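# Open the compost pail's green lid fully

## Task

Swing the compost pail's green lid fully open so it stays standing open by itself, keep the pail upright, finish with neither hand in contact with the pail, and make sure the white mug and the glass tumbler are not left tipped over.

## Robot and tools

Robot: two arms. left_arm carries a five-finger left hand and sits on the +y side; right_arm carries a right hand on the -y side. Base positions (scene frame): left_arm (+0.022, +0.264, +0.027) m, right_arm (+0.040, -0.350, 0) m, each turned only slightly about z. A fixed post stands behind the arms.

Scene frame: origin at table-top height, midway between the arms' nominal bases; +x points out over the table, +z up, +y toward the left arm. Reported hand positions (metres) and orientations (quaternion wxyz) use this frame. Readings can be a few cm off, and an arm at rest often sits 1 to 3 cm (sometimes 5) short of its command, usually low, with no contact involved.

Hand point: a point fixed to each palm, 0.05 m in front of it. Its +z runs along the straightened fingers (fingertips extend 0.06 to 0.07 m past it), +y points out of the palm (finger centre lines sit 0.06 m behind the point), and +x runs across the palm. On the right hand +x points away from the thumb; on the left hand +x points toward the thumb. A wrist bracket on the little-finger side can collide with objects.

The row (used by execute_actions and move): always 28 numbers, each in [-1, 1], covering both arms even if one is idle. Order: left arm dx, dy, dz, rx, ry, rz; left hand little, ring, middle, index, thumb_bend, thumb_turn, force_limit, speed; then the same fourteen for the right arm. The six pose numbers are offsets, not poses: they are measured from that arm's Hand target at the start of the action or move, along that Hand target's own axes. 1.0 equals 0.6 m for dx/dy/dz, and 180 degrees for the rotation vector rx/ry/rz. Sending all six as 0 requests nothing new. Each new call counts again from the current Hand target, so repeating an offset keeps moving further. The controller limits any commanded orientation to 40 degrees from the measured one.

Hand numbers are absolute targets, not offsets. Fingers and thumb_bend: +1 straight/open, -1 curled/closed. thumb_turn: +1 beside the palm, -1 swung across in front of the palm facing the fingers. force_limit maps -1..+1 to roughly 0..10 N at the fingertip (0..15 N for the two thumb motors). speed rises linearly from near zero at -1 to full at +0.48 and stays full above; use about -0.94 or lower for gentle closing. To leave a hand unchanged, resend the eight hand numbers of the last row actually run for it; if none has been run yet, send its hand_measured six values plus its hand_force_limit and hand_speed. A fully turned thumb with the fingers wraps objects about 0.035 to 0.065 m thick, or handles down to about 0.025 m.

Tools:
- execute_actions(actions, cameras): actions is a list of actions; each action is a table of up to 15 rows, one per 1/30 s step. Every row in an action is an offset from that action's starting Hand target. A short table repeats its last row to fill 15 steps. Images appear only with an empty actions list or when cameras names them.
- move(target, speed, blend, blocking, cameras): drives each hand point in a straight line toward its offset target. target is one 28-number row or a list of up to 15 rows, all offsets from the same starting Hand targets. speed in m/s, 0.002 to 4.3, default 0.25 (turning limited to twice that in rad/s); one value or one per target. blend in m rounds corners between listed targets; 0 stops at each. Paths do not avoid obstacles or the other arm; moves longer than 10 s are cut off. blocking=false returns after about 0.5 s while the move continues.
- wait(seconds): 0 to 3600, lets time pass with no new commands.
- stop(): brakes a running move.
- zoom_image(camera, region): camera is cam_high, cam_left_wrist or cam_right_wrist; region [x0, y0, x1, y1] in pixels of the 672x504 image, at most 504 wide and high.
- show_instructions(): shows reference images.
- finished_scene(scene): ends the scene (scene is 1, optional); irreversible.

Results: per arm, end_effector_position and end_effector_quat_wxyz, Hand target (the last commanded pose after clipping, from which the next offsets count), joint positions, velocities and torques, motor temperatures, and per hand hand_measured, hand_stopped_by (moving, target, force, stalled, fault), hand_load_n (positive when pushed open; near 0 means nothing is held), hand_force_limit, hand_speed. A move also prints a move: line giving its ending (done, off_target, moving, held, fault) and any limits (paced = pose clipped, held = steps withheld). Joint torque numbers 3 and 4 wrap around at ±28 N m.

Cautions: move slowly near contact; faster motion and targets set far past a surface push harder. Do not bang the pail, slam the lid, or drop anything even slightly; do not tip the mug or tumbler, and never let anything leave the table. Keep the two hands from touching each other. A blocked arm keeps pressing until commanded back past its hand point. Holding loads or straining against unreachable poses heats motors: a MOTOR HOT line appears at 85 °C and at 100 °C the arm goes limp for 30 to 60 s. Loose objects may occasionally be nudged by outside disturbances. Before finishing, withdraw both hands clear of the pail.

Each tool is called after "Request:" by a JSON object that holds its "name" and its "arguments".

Reference images:

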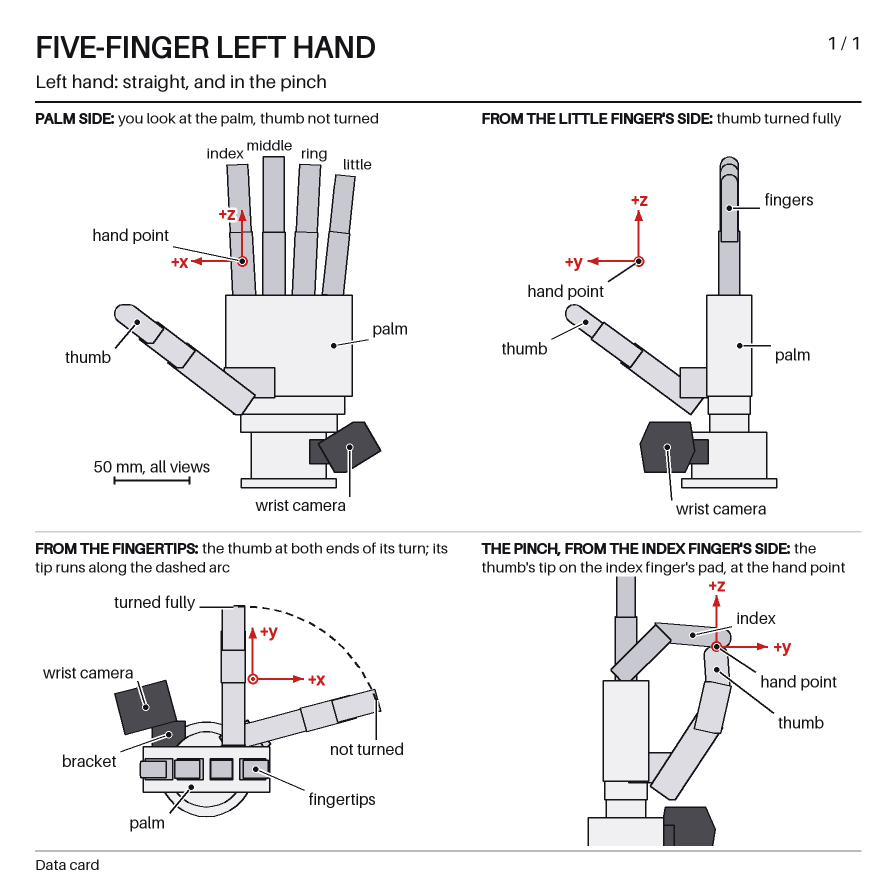

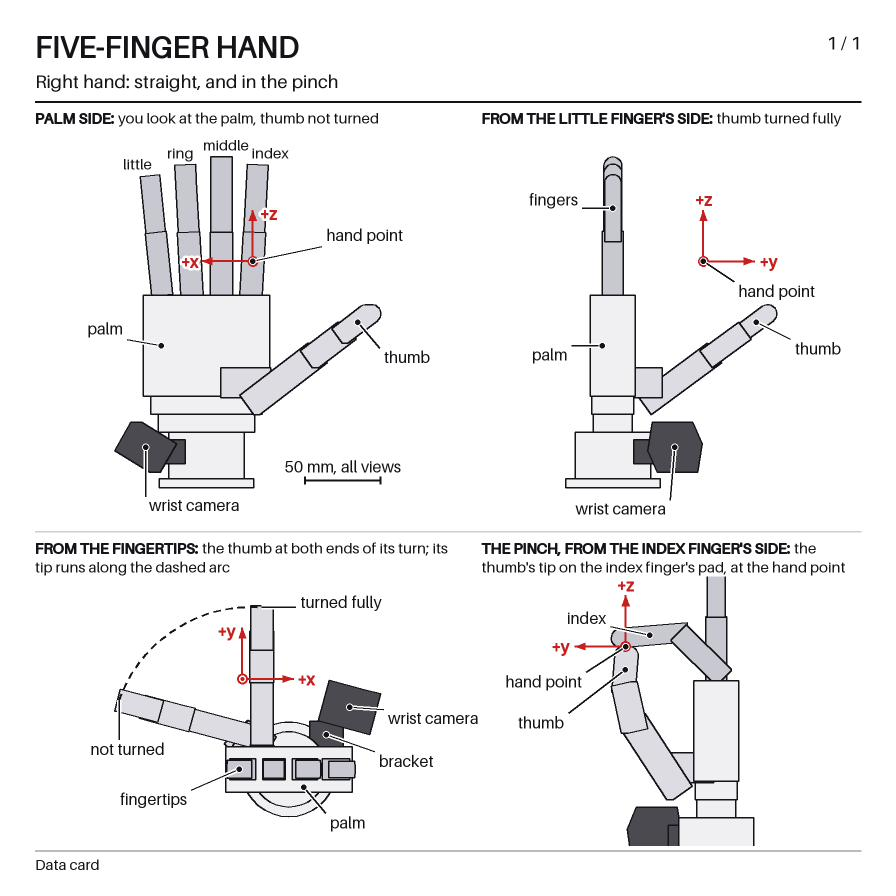

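## Session

Request:
{"name": "execute_actions", "arguments": {"actions": []}}

Scene clock: 0.00 s.
left_arm: end_effector_position=(+0.3614, +0.2540, +0.1326) hand_measured=(+1.000, +1.000, +1.000, +1.000, +1.000, +1.000) hand_load_n=(+0.0, +0.0, +0.0, +0.0, +0.0, +0.5) hand_stopped_by=(target, target, target, target, target, target) hand_force_limit=0.00 hand_speed=-0.80 end_effector_quat_wxyz=(-0.169, -0.470, +0.852, +0.157) | right_arm: end_effector_position=(+0.4324, -0.2420, +0.1935) hand_measured=(+1.000, +1.000, +1.000, +1.000, +1.000, +1.000) hand_load_n=(+0.0, +0.0, +0.0, +0.0, +0.0, +0.0) hand_stopped_by=(target, target, target, target, target, target) hand_force_limit=0.00 hand_speed=-0.80 end_effector_quat_wxyz=(-0.197, +0.948, +0.247, +0.022)
Joint positions: left_arm=[-0.061 1.805 1.349 -1.575 -0.078 0.472] | right_arm=[0.291 1.415 1.303 -1.419 -0.397 -1.838]
Joint velocities: within noise
Joint torques (N m): no reading
Motor temperatures (°C): left_arm=[28 27 28 27 29 27] | right_arm=[27 29 30 28 27 29]
Heat: left arm: hottest wrist yaw 29 °C; right arm: hottest elbow 30 °C.
Hand target: left_arm +0.3681, +0.2535, +0.1389; -0.159, -0.472, +0.854, +0.151 | right_arm +0.4388, -0.2404, +0.2005; -0.197, +0.948, +0.249, +0.032

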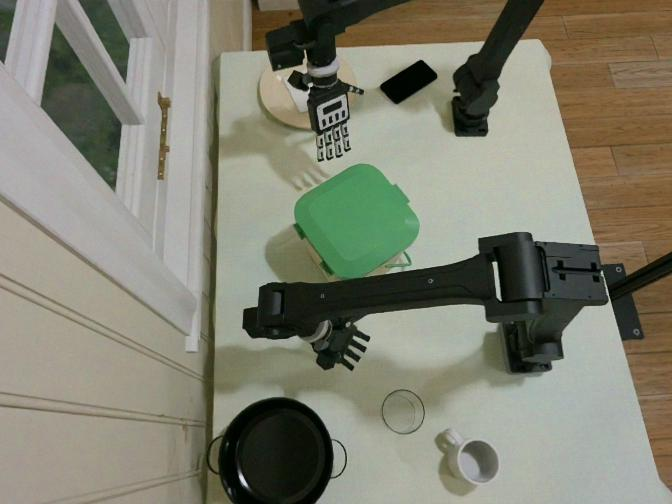

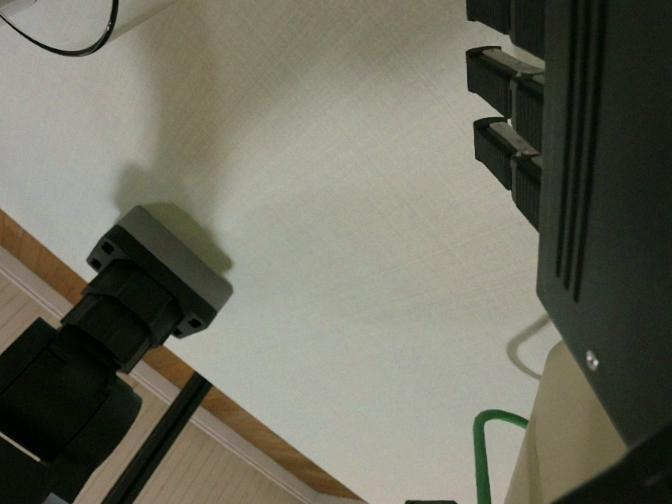

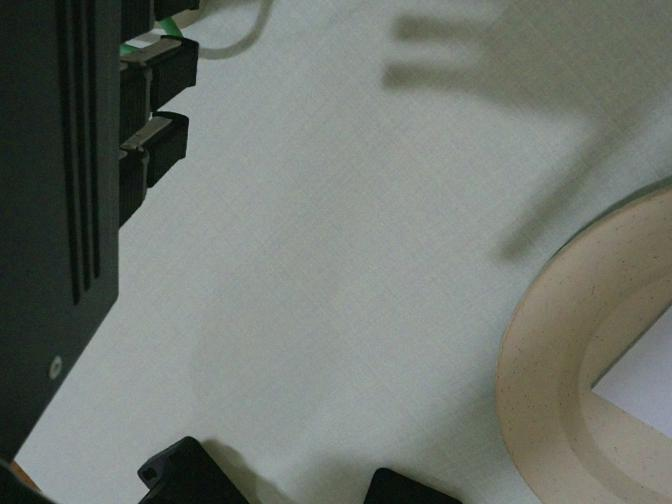

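Request:
{"name": "zoom_image", "arguments": {"camera": "cam_high", "region": [260, 130, 450, 310]}}

Scaled by 2.653.

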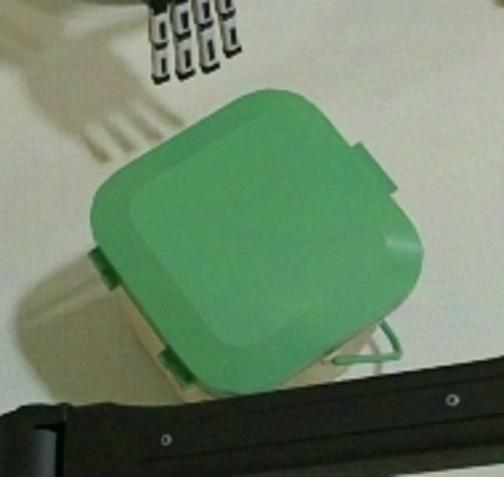

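Request:
{"name": "move", "arguments": {"target": [0,0,0,0,0,0,1,1,1,1,1,1,0,-0.8,-0.1297,-0.1445,-0.0560,0.3438,0.1771,0.1829,1,1,1,1,1,1,0,-0.8], "cameras": ["all"]}}

Scene clock: 254.70 s.
left_arm: end_effector_position=(+0.3614, +0.2540, +0.1326) hand_measured=(+1.000, +1.000, +1.000, +1.000, +1.000, +1.000) hand_load_n=(+0.0, +0.0, +0.0, +0.0, -0.5, +0.0) hand_stopped_by=(target, target, target, target, target, target) hand_force_limit=0.00 hand_speed=-0.80 end_effector_quat_wxyz=(-0.169, -0.470, +0.852, +0.157) | right_arm: end_effector_position=(+0.3327, -0.2197, +0.2473) hand_measured=(+1.000, +1.000, +1.000, +1.000, +1.000, +1.000) hand_load_n=(+0.0, +0.0, +0.0, +0.0, +0.0, +0.0) hand_stopped_by=(target, target, target, target, target, target) hand_force_limit=0.00 hand_speed=-0.80 end_effector_quat_wxyz=(+0.699, -0.706, +0.077, -0.083)
Joint positions: left_arm=[-0.061 1.805 1.349 -1.575 -0.078 0.472] | right_arm=[-0.172 1.15 0.828 -1.319 -1.562 -1.651]
Joint torques (N m): left_arm=[0.85 -13.86 6.83 -0.49 -0.03 -0.09] | right_arm=[-0.67 -9 6.56 -0.13 -0.95 0.15]
Motor temperatures (°C): left_arm=[28 32 36 27 29 26] | right_arm=[27 32 41 27 27 28]
Heat: left arm: hottest elbow 36 °C; right arm: hottest elbow 41 °C.
Hand target: left_arm +0.3681, +0.2535, +0.1389; -0.159, -0.472, +0.854, +0.151 | right_arm +0.3301, -0.2200, +0.2501; +0.701, -0.701, +0.092, -0.092
Off the commanded pose: left_arm 0.009 m, 1 deg | right_arm 0.004 m, 2 deg.
joint sent to its limit (right arm) — joint 5 (wrist yaw), lower limit. The joint targets still meet the commanded pose.
move: done
cam_right_wrist: T_world_to_cam=[[0.23511, -0.0709, -0.96938, 0.14822], [-0.92678, -0.31692, -0.2016, 0.28992], [-0.29292, 0.9458, -0.14022, 0.45441]] pos_world=[0.36695, -0.32739, 0.26585]

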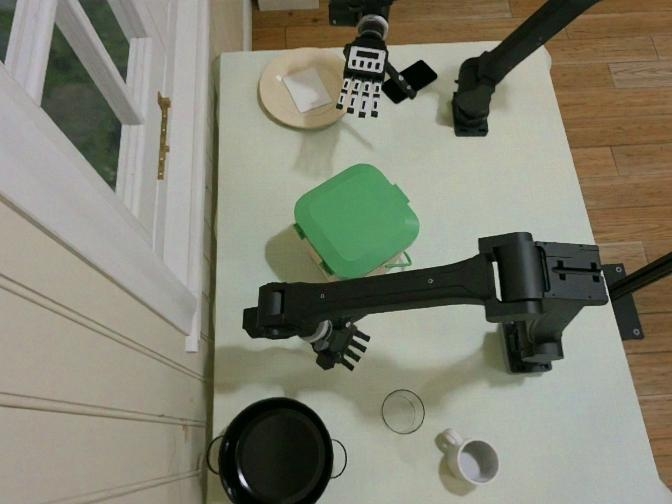

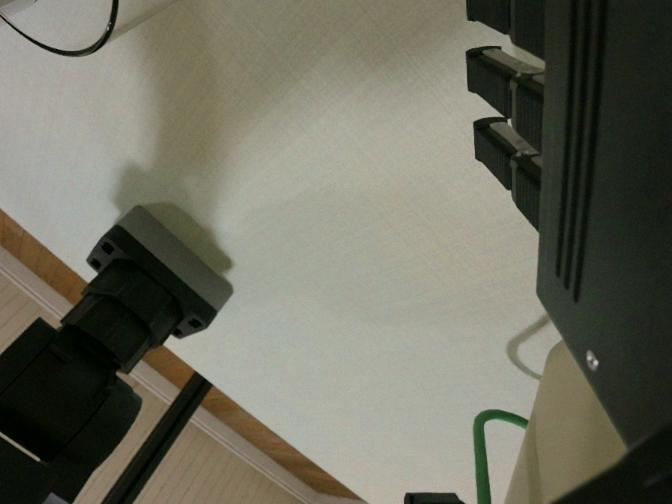

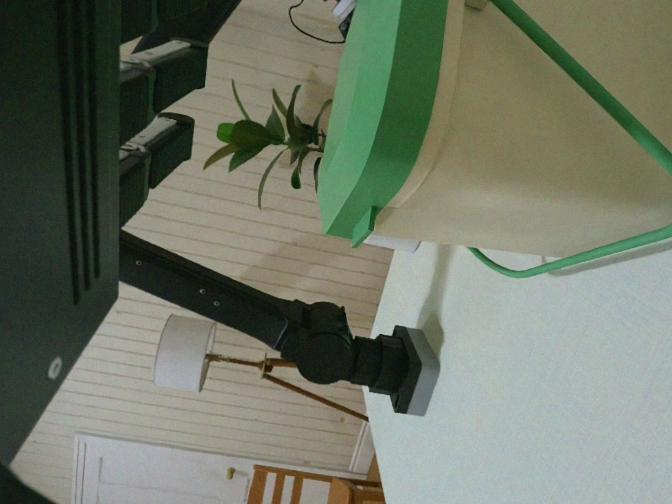

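Request:
{"name": "zoom_image", "arguments": {"camera": "cam_right_wrist", "region": [300, 0, 672, 300]}}

Request:
{"name": "zoom_image", "arguments": {"camera": "cam_high", "region": [280, 150, 440, 290]}}

Scaled by 1.355.

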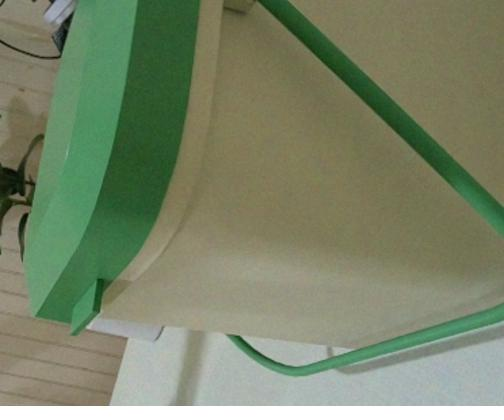

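Scaled by 3.150.

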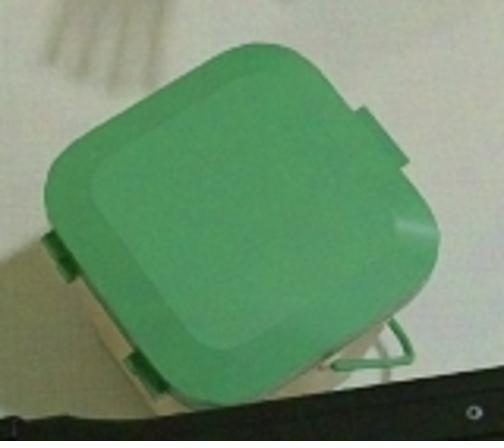

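Request:
{"name": "move", "arguments": {"target": [0,0,0,0,0,0,1,1,1,1,1,1,0,-0.8,-0.2708,0,0.1345,0,0.2222,0,1,1,1,1,1,1,0,-0.8], "cameras": ["cam_high","cam_right_wrist"], "speed": 0.15}}

Scene clock: 307.30 s.
left_arm: end_effector_position=(+0.3614, +0.2540, +0.1326) hand_measured=(+1.000, +1.000, +1.000, +1.000, +1.000, +1.000) hand_load_n=(+0.0, +0.0, +0.0, +0.0, +0.0, +0.0) hand_stopped_by=(target, target, target, target, target, target) hand_force_limit=0.00 hand_speed=-0.80 end_effector_quat_wxyz=(-0.169, -0.470, +0.852, +0.157) | right_arm: end_effector_position=(+0.1936, -0.1027, +0.2485) hand_measured=(+1.000, +1.000, +1.000, +1.000, +1.000, +1.000) hand_load_n=(+0.0, -0.5, +0.0, +0.0, +0.0, -0.5) hand_stopped_by=(target, target, target, target, target, target) hand_force_limit=0.00 hand_speed=-0.80 end_effector_quat_wxyz=(+0.698, -0.702, -0.107, +0.096)
Joint positions: left_arm=[-0.061 1.805 1.349 -1.575 -0.078 0.472] | right_arm=[0.345 1.019 0.743 -1.307 -1.563 -1.599]
Joint torques (N m): left_arm=[0.79 -13.86 6.84 -0.44 -0.02 -0.09] | right_arm=[0.26 -5.36 7.35 0.49 -0.95 0.15]
Heat: left arm: hottest elbow 37 °C; right arm: hottest elbow 37 °C.
Hand target: left_arm +0.3681, +0.2535, +0.1389; -0.159, -0.472, +0.854, +0.151 | right_arm +0.1940, -0.1000, +0.2499; +0.691, -0.694, +0.141, -0.146
Off the commanded pose: left_arm 0.009 m, 1 deg | right_arm 0.003 m, 72 deg; orientation clipped.
joint sent to its limit (right arm) — joint 5 (wrist yaw), lower limit. The joint targets are off in orientation, not in position.
move: off_target (right_arm); limits=paced
cam_right_wrist: T_world_to_cam=[[0.24461, 0.05638, -0.96798, 0.20121], [-0.6483, -0.73284, -0.20651, 0.10283], [-0.72102, 0.67806, -0.14272, 0.35918]] pos_world=[0.27642, -0.17952, 0.26726]

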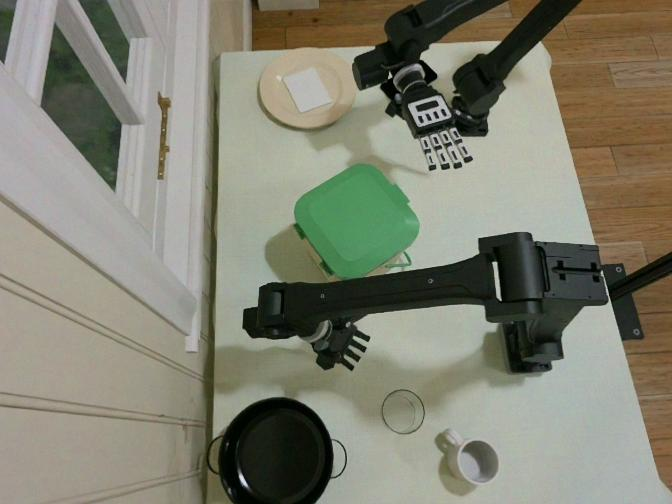

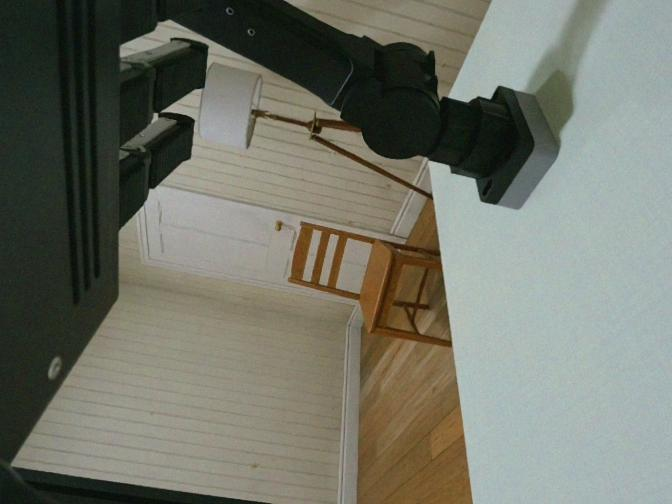

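Request:
{"name": "move", "arguments": {"target": [0,0,0,0,0,0,1,1,1,1,1,1,0,-0.8,0,-0.0833,0.0,-0.5,0,0,1,1,1,1,1,1,0,-0.8], "cameras": ["cam_high"], "speed": 0.3}}

Scene clock: 335.63 s.
left_arm: end_effector_position=(+0.3614, +0.2540, +0.1326) hand_measured=(+1.000, +1.000, +1.000, +1.000, +1.000, +1.000) hand_load_n=(+0.0, +0.0, +0.0, +0.0, +0.0, +0.5) hand_stopped_by=(target, target, target, target, target, target) hand_force_limit=0.00 hand_speed=-0.80 end_effector_quat_wxyz=(-0.169, -0.470, +0.852, +0.157) | right_arm: end_effector_position=(+0.1903, -0.1085, +0.2857) hand_measured=(+1.000, +1.000, +1.000, +1.000, +1.000, +1.000) hand_load_n=(+0.0, +0.0, +0.0, +0.0, +0.0, +0.0) hand_stopped_by=(target, target, target, target, target, target) hand_force_limit=0.00 hand_speed=-0.80 end_effector_quat_wxyz=(-0.006, +0.980, -0.198, +0.005)
Joint positions: left_arm=[-0.061 1.805 1.349 -1.575 -0.078 0.472] | right_arm=[1.013 1.248 1.362 -1.669 0.003 -0.216]
Joint torques (N m): left_arm=[0.91 -13.86 6.83 -0.47 -0.02 -0.08] | right_arm=[0.38 -9.82 10.45 -0.31 0.01 0.14]
Heat: left arm: hottest elbow 37 °C; right arm: hottest elbow 38 °C.
Hand target: left_arm +0.3681, +0.2535, +0.1389; -0.159, -0.472, +0.854, +0.151 | right_arm +0.1937, -0.0998, +0.2999; +0.002, +0.979, -0.203, +0.004
Off the commanded pose: left_arm 0.009 m, 1 deg | right_arm 0.017 m, 1 deg.
joint sent to its limit (right arm) — joint 4 (wrist pitch), lower limit. The joint targets are off in orientation, not in position.
move: off_target (right_arm)

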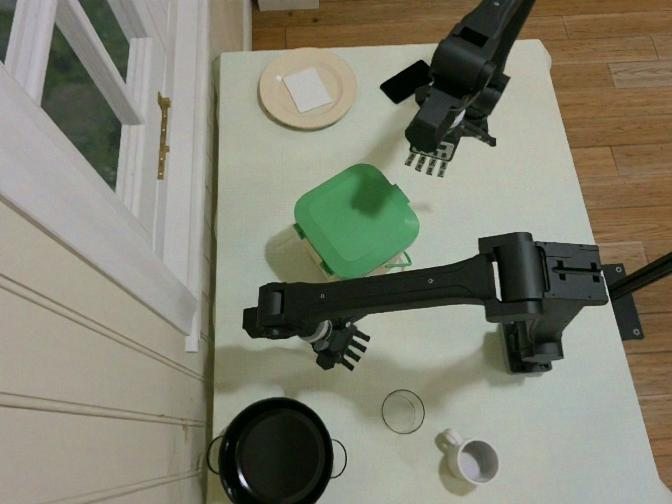

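Request:
{"name": "move", "arguments": {"target": [0,0,0,0,0,0,1,1,1,1,1,1,0,-0.8,-0.01,0.0135,0.1667,0.498,0.0506,0.0506,1,1,1,1,1,1,0,-0.8], "cameras": ["cam_high","cam_right_wrist"], "speed": 0.2}}

Scene clock: 351.70 s.
left_arm: end_effector_position=(+0.3614, +0.2540, +0.1326) hand_measured=(+1.000, +1.000, +1.000, +1.000, +1.000, +1.000) hand_load_n=(+0.0, +0.0, +0.0, +0.0, +0.0, +0.0) hand_stopped_by=(target, target, target, target, target, target) hand_force_limit=0.00 hand_speed=-0.80 end_effector_quat_wxyz=(-0.169, -0.470, +0.852, +0.157) | right_arm: end_effector_position=(+0.1853, -0.1046, +0.1965) hand_measured=(+1.000, +1.000, +1.000, +1.000, +1.000, +1.000) hand_load_n=(+0.0, +0.0, +0.0, +0.0, +0.0, +0.0) hand_stopped_by=(target, target, target, target, target, target) hand_force_limit=0.00 hand_speed=-0.80 end_effector_quat_wxyz=(+0.661, -0.690, +0.205, -0.212)
Joint positions: left_arm=[-0.061 1.805 1.349 -1.575 -0.078 0.472] | right_arm=[0.911 0.004 0.18 -0.212 -0.118 -0.027]
Joint torques (N m): left_arm=[0.91 -13.92 6.82 -0.44 -0.01 -0.09] | right_arm=[-0.56 2.32 8.47 2.81 -0.12 0.17]
Heat: left arm: hottest elbow 37 °C; right arm: hottest elbow 40 °C.
Hand target: left_arm +0.3681, +0.2535, +0.1389; -0.159, -0.472, +0.854, +0.151 | right_arm +0.1857, -0.1053, +0.1998; +0.673, -0.675, +0.210, -0.216
Off the commanded pose: left_arm 0.009 m, 1 deg | right_arm 0.003 m, 2 deg.
joint sent to its limit (right arm) — joint 2 (shoulder), lower limit. The joint targets still meet the commanded pose.
move: done
cam_right_wrist: T_world_to_cam=[[0.18869, -0.18007, -0.96539, 0.13818], [-0.97963, 0.03433, -0.19787, 0.22523], [0.06877, 0.98306, -0.16992, 0.23797]] pos_world=[0.17821, -0.21679, 0.2184]

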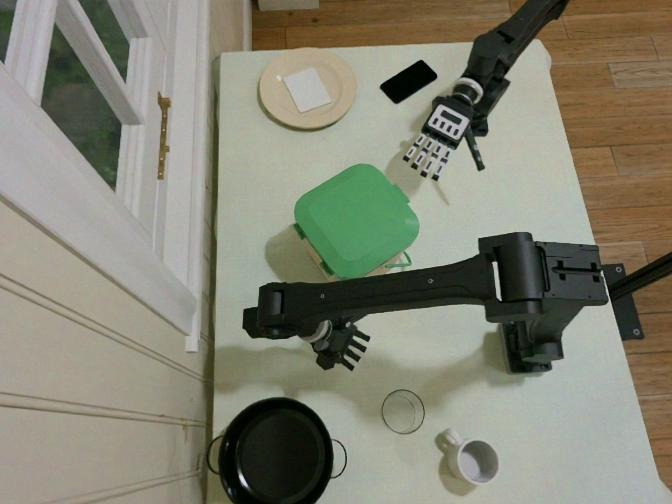

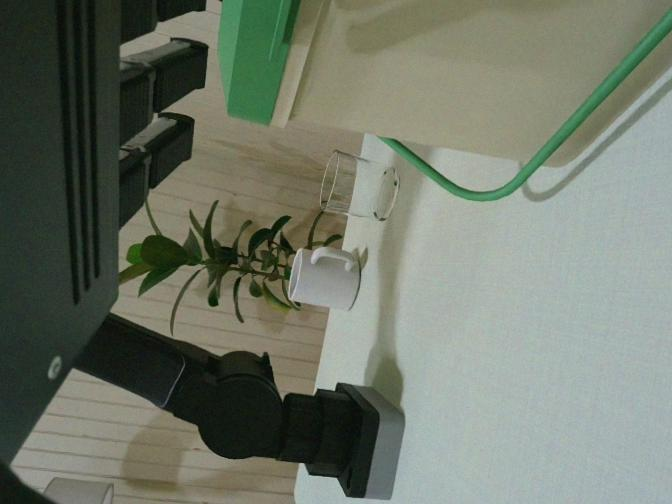

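Request:
{"name": "move", "arguments": {"target": [[0,0,0,0,0,0,1,1,1,1,1,1,0,-0.8,0.038,-0.05,0.0878,0,0.0278,0,1,1,1,1,1,1,0,-0.8],[0,0,0,0,0,0,1,1,1,1,1,1,0,-0.8,-0.0103,-0.0167,0.0503,0,0.0833,0,1,1,1,1,1,1,0,-0.8]], "cameras": ["cam_high","cam_right_wrist"], "speed": 0.1}}

Scene clock: 411.90 s.
left_arm: end_effector_position=(+0.3614, +0.2540, +0.1326) hand_measured=(+1.000, +1.000, +1.000, +1.000, +1.000, +1.000) hand_load_n=(+0.0, -0.5, +0.0, +0.0, +0.0, +0.0) hand_stopped_by=(target, target, target, target, target, target) hand_force_limit=0.00 hand_speed=-0.80 end_effector_quat_wxyz=(-0.169, -0.470, +0.852, +0.157) | right_arm: end_effector_position=(+0.1983, -0.0775, +0.2070) hand_measured=(+1.000, +1.000, +1.000, +1.000, +1.000, +1.000) hand_load_n=(+0.0, -0.5, +0.0, +0.0, +0.0, +0.0) hand_stopped_by=(target, target, target, target, target, target) hand_force_limit=0.00 hand_speed=-0.80 end_effector_quat_wxyz=(+0.633, -0.649, +0.291, -0.306)
Joint positions: left_arm=[-0.061 1.805 1.349 -1.575 -0.078 0.472] | right_arm=[1.404 0.263 0.202 0.046 0.649 -0.021]
Joint torques (N m): left_arm=[0.91 -13.8 6.83 -0.47 -0.02 -0.1] | right_arm=[0.09 0.97 8.32 2.61 0.04 0.11]
Heat: left arm: hottest elbow 38 °C; right arm: hottest elbow 43 °C.
Hand target: left_arm +0.3681, +0.2535, +0.1389; -0.159, -0.472, +0.854, +0.151 | right_arm +0.1979, -0.0770, +0.2099; +0.640, -0.641, +0.296, -0.302
Off the commanded pose: left_arm 0.009 m, 1 deg | right_arm 0.003 m, 1 deg.
move: done
cam_right_wrist: T_world_to_cam=[[0.15542, -0.2152, -0.96412, 0.15433], [-0.92913, 0.29962, -0.21666, 0.25354], [0.3355, 0.92947, -0.15338, 0.15168]] pos_world=[0.16069, -0.18373, 0.22699]

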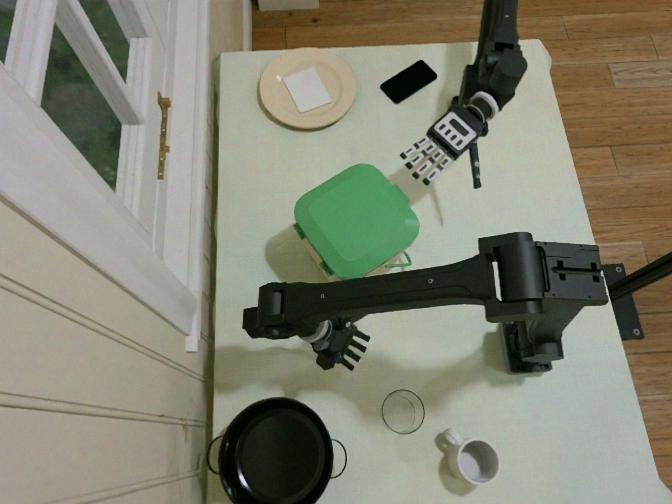

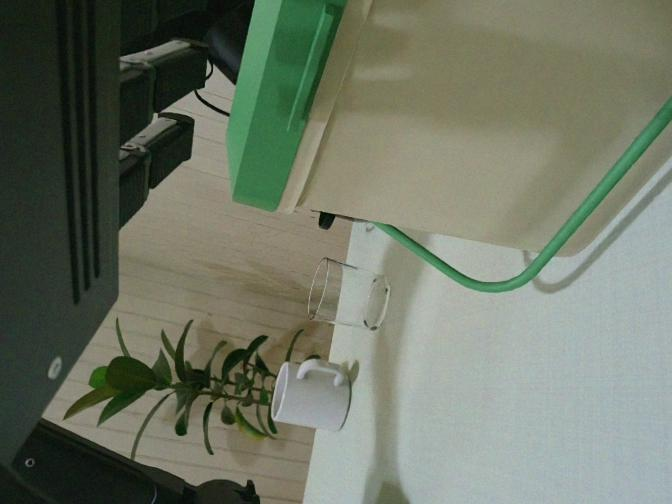

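Request:
{"name": "zoom_image", "arguments": {"camera": "cam_right_wrist", "region": [110, 0, 410, 225]}}

Scaled by 1.680.

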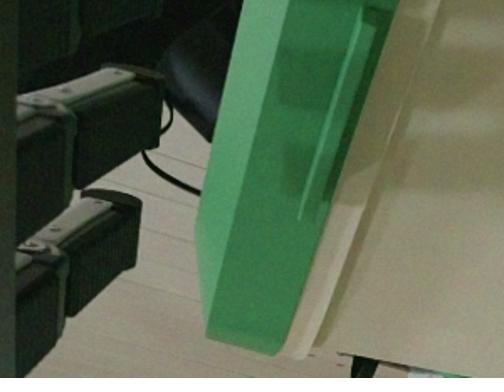

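Request:
{"name": "zoom_image", "arguments": {"camera": "cam_high", "region": [370, 90, 530, 230]}}

Scaled by 3.150.

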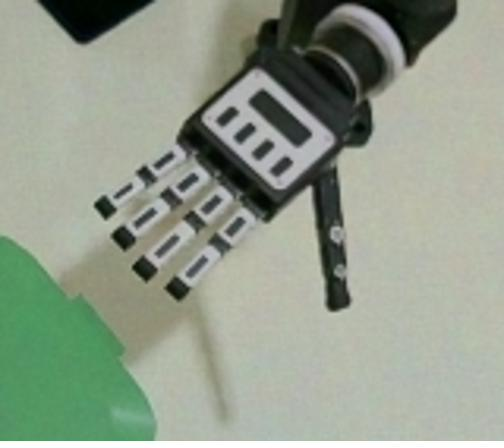

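Request:
{"name": "move", "arguments": {"target": [0,0,0,0,0,0,1,1,1,1,1,1,0,-0.8,0,0.1133,0,0.0444,0,0,1,1,1,1,1,1,0,-0.8], "cameras": ["cam_high","cam_right_wrist"], "speed": 0.1}}

Request:
{"name": "zoom_image", "arguments": {"camera": "cam_right_wrist", "region": [110, 0, 410, 225]}}

Request:
{"name": "zoom_image", "arguments": {"camera": "cam_high", "region": [370, 90, 530, 230]}}

Scene clock: 467.43 s.
left_arm: end_effector_position=(+0.3614, +0.2540, +0.1326) hand_measured=(+1.000, +1.000, +1.000, +1.000, +1.000, +1.000) hand_load_n=(+0.0, +0.0, +0.0, +0.0, +0.0, +0.0) hand_stopped_by=(target, target, target, target, target, target) hand_force_limit=0.00 hand_speed=-0.80 end_effector_quat_wxyz=(-0.169, -0.470, +0.852, +0.157) | right_arm: end_effector_position=(+0.1984, -0.0803, +0.1690) hand_measured=(+1.000, +1.000, +1.000, +1.000, +1.000, +1.000) hand_load_n=(+0.0, +0.0, +0.0, +0.0, +0.0, +0.0) hand_stopped_by=(target, target, target, target, target, target) hand_force_limit=0.00 hand_speed=-0.80 end_effector_quat_wxyz=(+0.660, -0.620, +0.293, -0.307)
Joint positions: left_arm=[-0.061 1.805 1.349 -1.575 -0.078 0.472] | right_arm=[1.409 0.282 0.045 0.312 0.656 -0.04]
Joint torques (N m): left_arm=[0.91 -13.92 6.8 -0.44 -0.02 -0.09] | right_arm=[-0.03 1.2 9.07 1.78 -0.08 0]
Heat: left arm: hottest elbow 38 °C; right arm: hottest elbow 43 °C.
Hand target: left_arm +0.3681, +0.2535, +0.1389; -0.159, -0.472, +0.854, +0.151 | right_arm +0.1985, -0.0797, +0.1746; +0.663, -0.617, +0.294, -0.306 (not the last commanded pose)
Off the commanded pose: left_arm 0.009 m, 1 deg | right_arm 0.027 m, 5 deg.
move: held (right_arm; a check stopped the path); limits=held
pose unreachable (right arm): on one or more control steps of this call, first in action 0 (counted from 0), this arm could not follow its commanded pose, so it was not sent that pose on those steps. It may still have moved: this result reports where it is.
cause: moving toward the commanded pose would bring two parts of the arm too close to each other (joints 2 (shoulder) and 3 (elbow) lie between them).
cam_right_wrist: T_world_to_cam=[[0.18541, -0.14447, -0.97198, 0.11815], [-0.92136, 0.31834, -0.22307, 0.24728], [0.34165, 0.9369, -0.07409, 0.13452]] pos_world=[0.15997, -0.18768, 0.17997]

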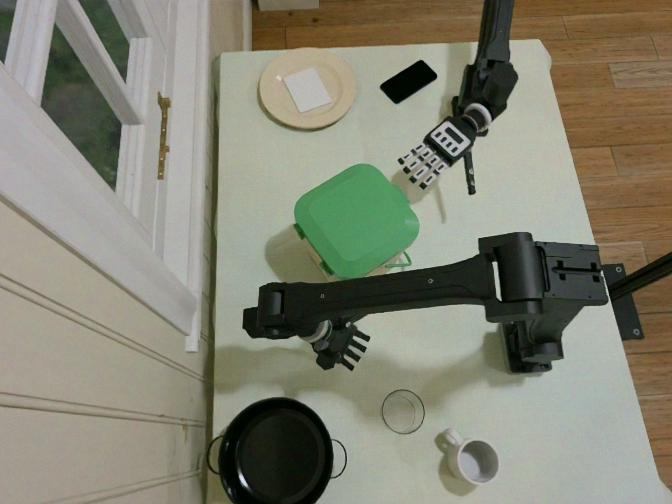

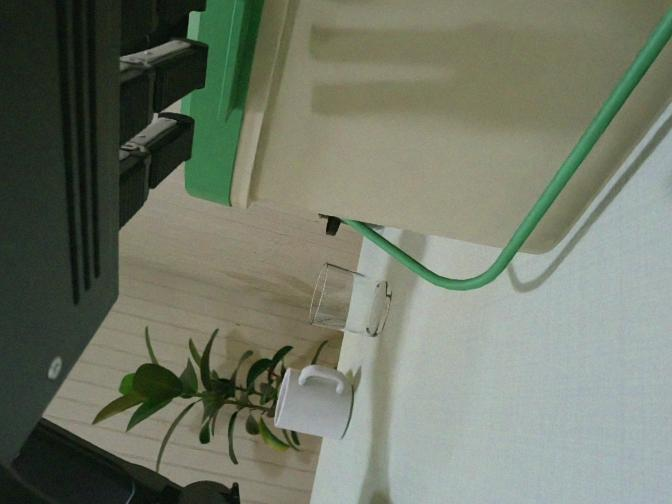

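Scaled by 1.680.

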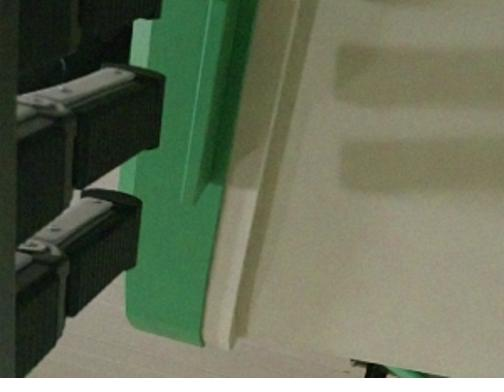

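Scaled by 3.150.

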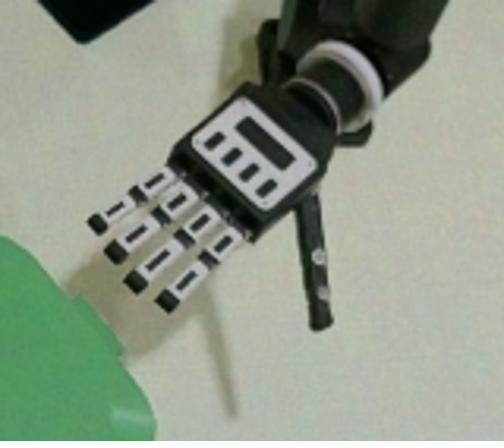

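Request:
{"name": "move", "arguments": {"target": [[0,0,0,0,0,0,1,1,1,1,1,1,0,-0.8,-0.044,0,0.0157,-0.0211,0.0833,0,1,1,1,1,1,1,0,-0.8],[0,0,0,0,0,0,1,1,1,1,1,1,0,-0.8,-0.044,0.0458,0.0157,-0.0211,0.0833,0,1,1,1,1,1,1,0,-0.8]], "cameras": ["cam_high","cam_right_wrist"], "speed": 0.1}}

Request:
{"name": "zoom_image", "arguments": {"camera": "cam_right_wrist", "region": [110, 0, 410, 225]}}

Request:
{"name": "zoom_image", "arguments": {"camera": "cam_high", "region": [370, 90, 530, 230]}}

Scene clock: 502.50 s.
left_arm: end_effector_position=(+0.3614, +0.2540, +0.1326) hand_measured=(+1.000, +1.000, +1.000, +1.000, +1.000, +1.000) hand_load_n=(+0.0, +0.0, +0.0, +0.0, +0.0, +0.0) hand_stopped_by=(target, target, target, target, target, target) hand_force_limit=0.00 hand_speed=-0.80 end_effector_quat_wxyz=(-0.169, -0.470, +0.852, +0.157) | right_arm: end_effector_position=(+0.1886, -0.0504, +0.1507) hand_measured=(+1.000, +1.000, +1.000, +1.000, +1.000, +1.000) hand_load_n=(+0.0, +0.0, -0.5, +0.0, +0.0, +0.0) hand_stopped_by=(target, target, target, target, target, target) hand_force_limit=0.00 hand_speed=-0.80 end_effector_quat_wxyz=(+0.600, -0.594, +0.386, -0.372)
Joint positions: left_arm=[-0.061 1.805 1.349 -1.575 -0.078 0.472] | right_arm=[1.699 0.855 0.145 0.697 1.203 0.033]
Joint torques (N m): left_arm=[0.91 -13.98 6.82 -0.47 -0.02 -0.09] | right_arm=[-0.38 -1.14 6.11 2.18 0.05 0]
Heat: left arm: hottest elbow 38 °C; right arm: hottest elbow 44 °C.
Hand target: left_arm +0.3681, +0.2535, +0.1389; -0.159, -0.472, +0.854, +0.151 | right_arm +0.1901, -0.0519, +0.1483; +0.599, -0.593, +0.388, -0.374
Off the commanded pose: left_arm 0.009 m, 1 deg | right_arm 0.003 m, 0 deg.
move: done
cam_right_wrist: T_world_to_cam=[[0.0804, -0.19966, -0.97656, 0.12416], [-0.82438, 0.5374, -0.17774, 0.2106], [0.56029, 0.81935, -0.12139, 0.06843]] pos_world=[0.12529, -0.14445, 0.16699]

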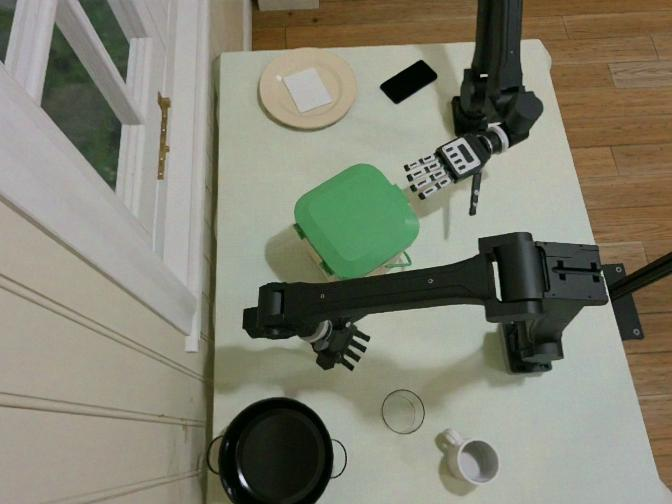

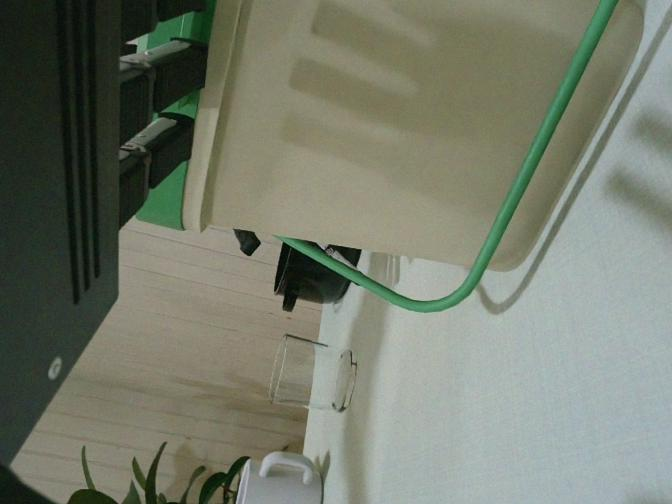

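Scaled by 1.680.

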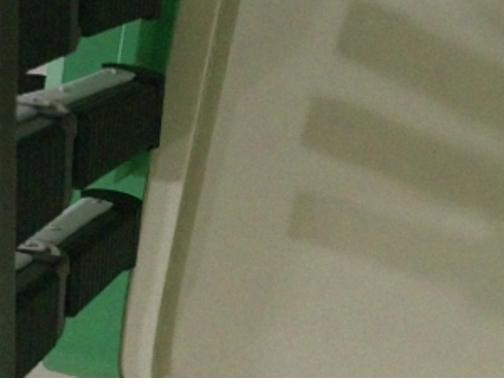

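Scaled by 3.150.

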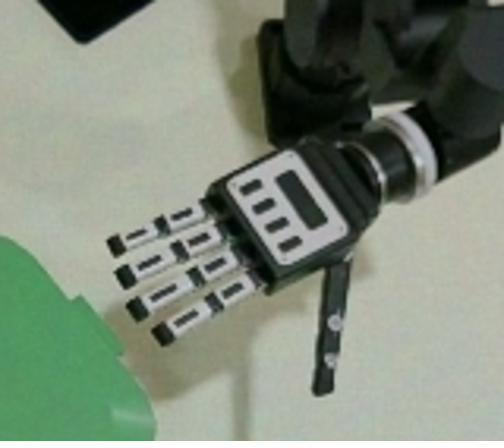

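Request:
{"name": "move", "arguments": {"target": [[0,0,0,0,0,0,1,1,1,1,1,1,0,-0.8,0,0.0267,0,0,0,0,1,1,1,1,1,1,0,-0.8],[0,0,0,0,0,0,1,1,1,1,1,1,0,-0.8,0,0.0267,0.0583,0,0,0,1,1,1,1,1,1,0,-0.8]], "cameras": ["cam_high","cam_right_wrist"], "speed": 0.06}}

Request:
{"name": "zoom_image", "arguments": {"camera": "cam_right_wrist", "region": [110, 0, 410, 225]}}

Request:
{"name": "zoom_image", "arguments": {"camera": "cam_high", "region": [370, 90, 530, 230]}}

Scene clock: 519.67 s.
left_arm: end_effector_position=(+0.3614, +0.2540, +0.1326) hand_measured=(+1.000, +1.000, +1.000, +1.000, +1.000, +1.000) hand_load_n=(+0.0, +0.0, +0.0, +0.0, +0.0, +0.0) hand_stopped_by=(target, target, target, target, target, target) hand_force_limit=0.00 hand_speed=-0.80 end_effector_quat_wxyz=(-0.169, -0.470, +0.852, +0.157) | right_arm: end_effector_position=(+0.2188, -0.0475, +0.1205) hand_measured=(+1.000, +1.000, +1.000, +1.000, +1.000, +1.000) hand_load_n=(+0.0, +0.0, +0.0, +0.0, +0.0, +0.0) hand_stopped_by=(target, target, target, target, target, target) hand_force_limit=0.00 hand_speed=-0.80 end_effector_quat_wxyz=(+0.590, -0.603, +0.383, -0.377)
Joint positions: left_arm=[-0.061 1.805 1.349 -1.575 -0.078 0.472] | right_arm=[1.541 1.038 0.119 0.877 1.048 0.033]
Joint torques (N m): left_arm=[0.91 -13.92 6.83 -0.43 -0.02 -0.09] | right_arm=[-0.56 -2.49 7.31 2.35 -0.09 -0.06]
Heat: left arm: hottest elbow 38 °C; right arm: hottest elbow 42 °C.
Hand target: left_arm +0.3681, +0.2535, +0.1389; -0.159, -0.472, +0.854, +0.151 | right_arm +0.2216, -0.0370, +0.1319; +0.598, -0.593, +0.388, -0.374
Off the commanded pose: left_arm 0.009 m, 1 deg | right_arm 0.016 m, 2 deg.
move: off_target (right_arm)
cam_right_wrist: T_world_to_cam=[[0.07545, -0.22768, -0.97081, 0.09189], [-0.82351, 0.53474, -0.18942, 0.22966], [0.56226, 0.81376, -0.14715, 0.04786]] pos_world=[0.15529, -0.14083, 0.13975]

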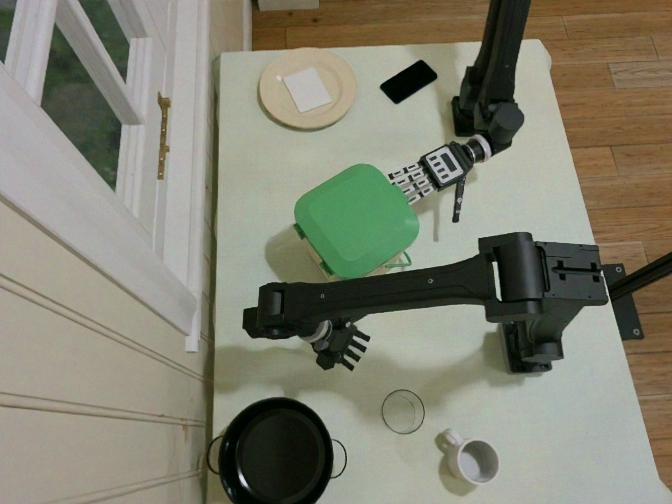

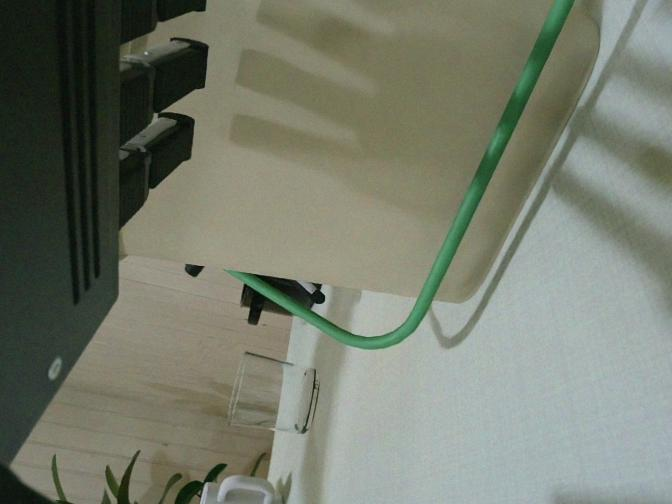

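Scaled by 1.680.

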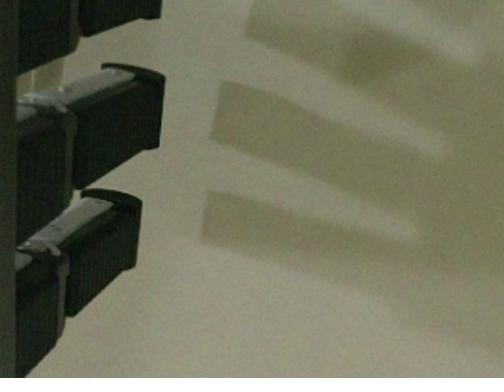

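Scaled by 3.150.

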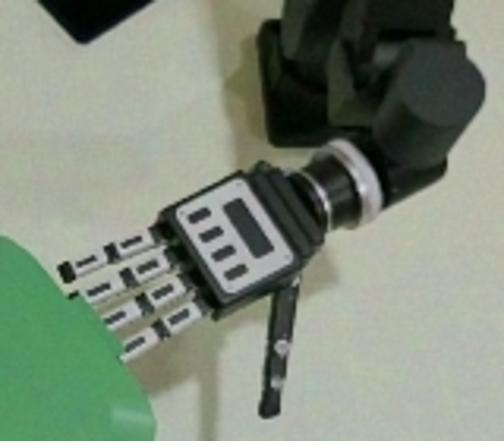

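Request:
{"name": "move", "arguments": {"target": [0,0,0,0,0,0,1,1,1,1,1,1,0,-0.8,0,-0.03,0.0167,0,0,0,1,1,1,1,1,1,0,-0.8], "cameras": ["cam_high","cam_right_wrist"], "speed": 0.05}}

Request:
{"name": "zoom_image", "arguments": {"camera": "cam_high", "region": [320, 120, 480, 260]}}

Scene clock: 545.63 s.
left_arm: end_effector_position=(+0.3614, +0.2540, +0.1326) hand_measured=(+1.000, +1.000, +1.000, +1.000, +1.000, +1.000) hand_load_n=(+0.0, +0.0, +0.0, +0.0, +0.0, +0.0) hand_stopped_by=(target, target, target, target, target, target) hand_force_limit=0.00 hand_speed=-0.80 end_effector_quat_wxyz=(-0.169, -0.470, +0.852, +0.157) | right_arm: end_effector_position=(+0.2268, -0.0438, +0.1333) hand_measured=(+1.000, +1.000, +1.000, +1.000, +1.000, +1.000) hand_load_n=(+0.0, +0.0, +0.0, +0.0, +0.0, -0.5) hand_stopped_by=(target, target, target, target, target, target) hand_force_limit=0.00 hand_speed=-0.80 end_effector_quat_wxyz=(+0.590, -0.604, +0.383, -0.376)
Joint positions: left_arm=[-0.061 1.805 1.349 -1.575 -0.078 0.472] | right_arm=[1.5 0.976 0.147 0.787 1.005 0.033]
Joint torques (N m): left_arm=[0.97 -13.86 6.83 -0.44 -0.02 -0.09] | right_arm=[-0.62 -3.78 8.46 1.35 -0.09 -0.09]
Heat: left arm: hottest elbow 39 °C; right arm: hottest elbow 40 °C.
Hand target: left_arm +0.3681, +0.2535, +0.1389; -0.159, -0.472, +0.854, +0.151 | right_arm +0.2309, -0.0331, +0.1499; +0.599, -0.593, +0.388, -0.374
Off the commanded pose: left_arm 0.009 m, 1 deg | right_arm 0.020 m, 2 deg.
move: off_target (right_arm)
cam_right_wrist: T_world_to_cam=[[0.07415, -0.22731, -0.971, 0.1049], [-0.82486, 0.53323, -0.18782, 0.2367], [0.56045, 0.81486, -0.14795, 0.04278]] pos_world=[0.16349, -0.13723, 0.15265]

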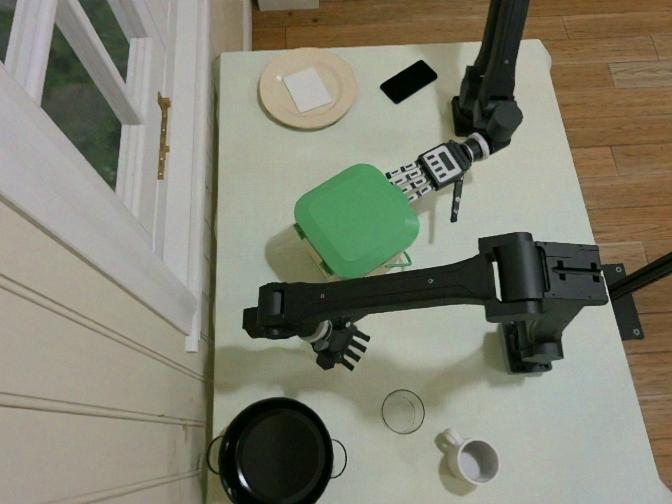

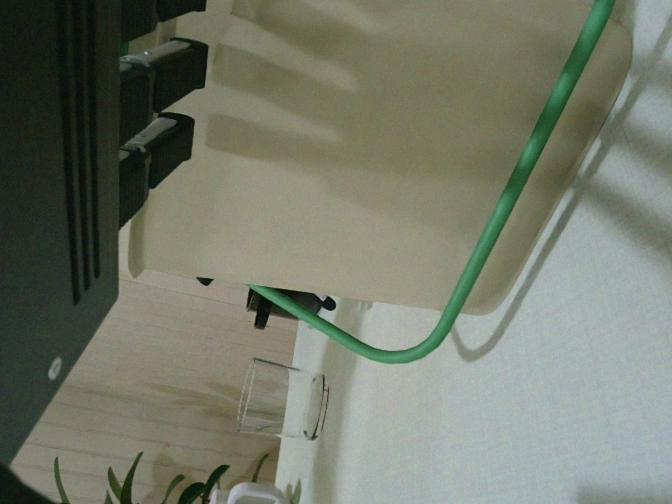

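Scaled by 3.150.

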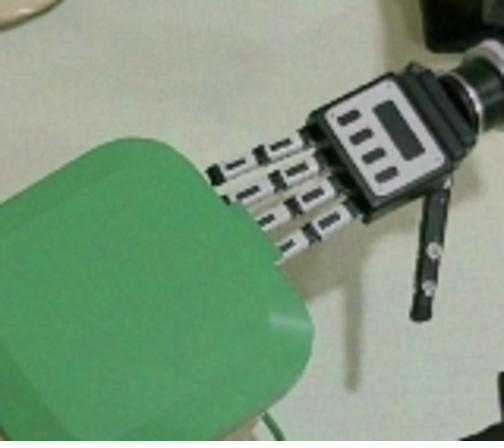

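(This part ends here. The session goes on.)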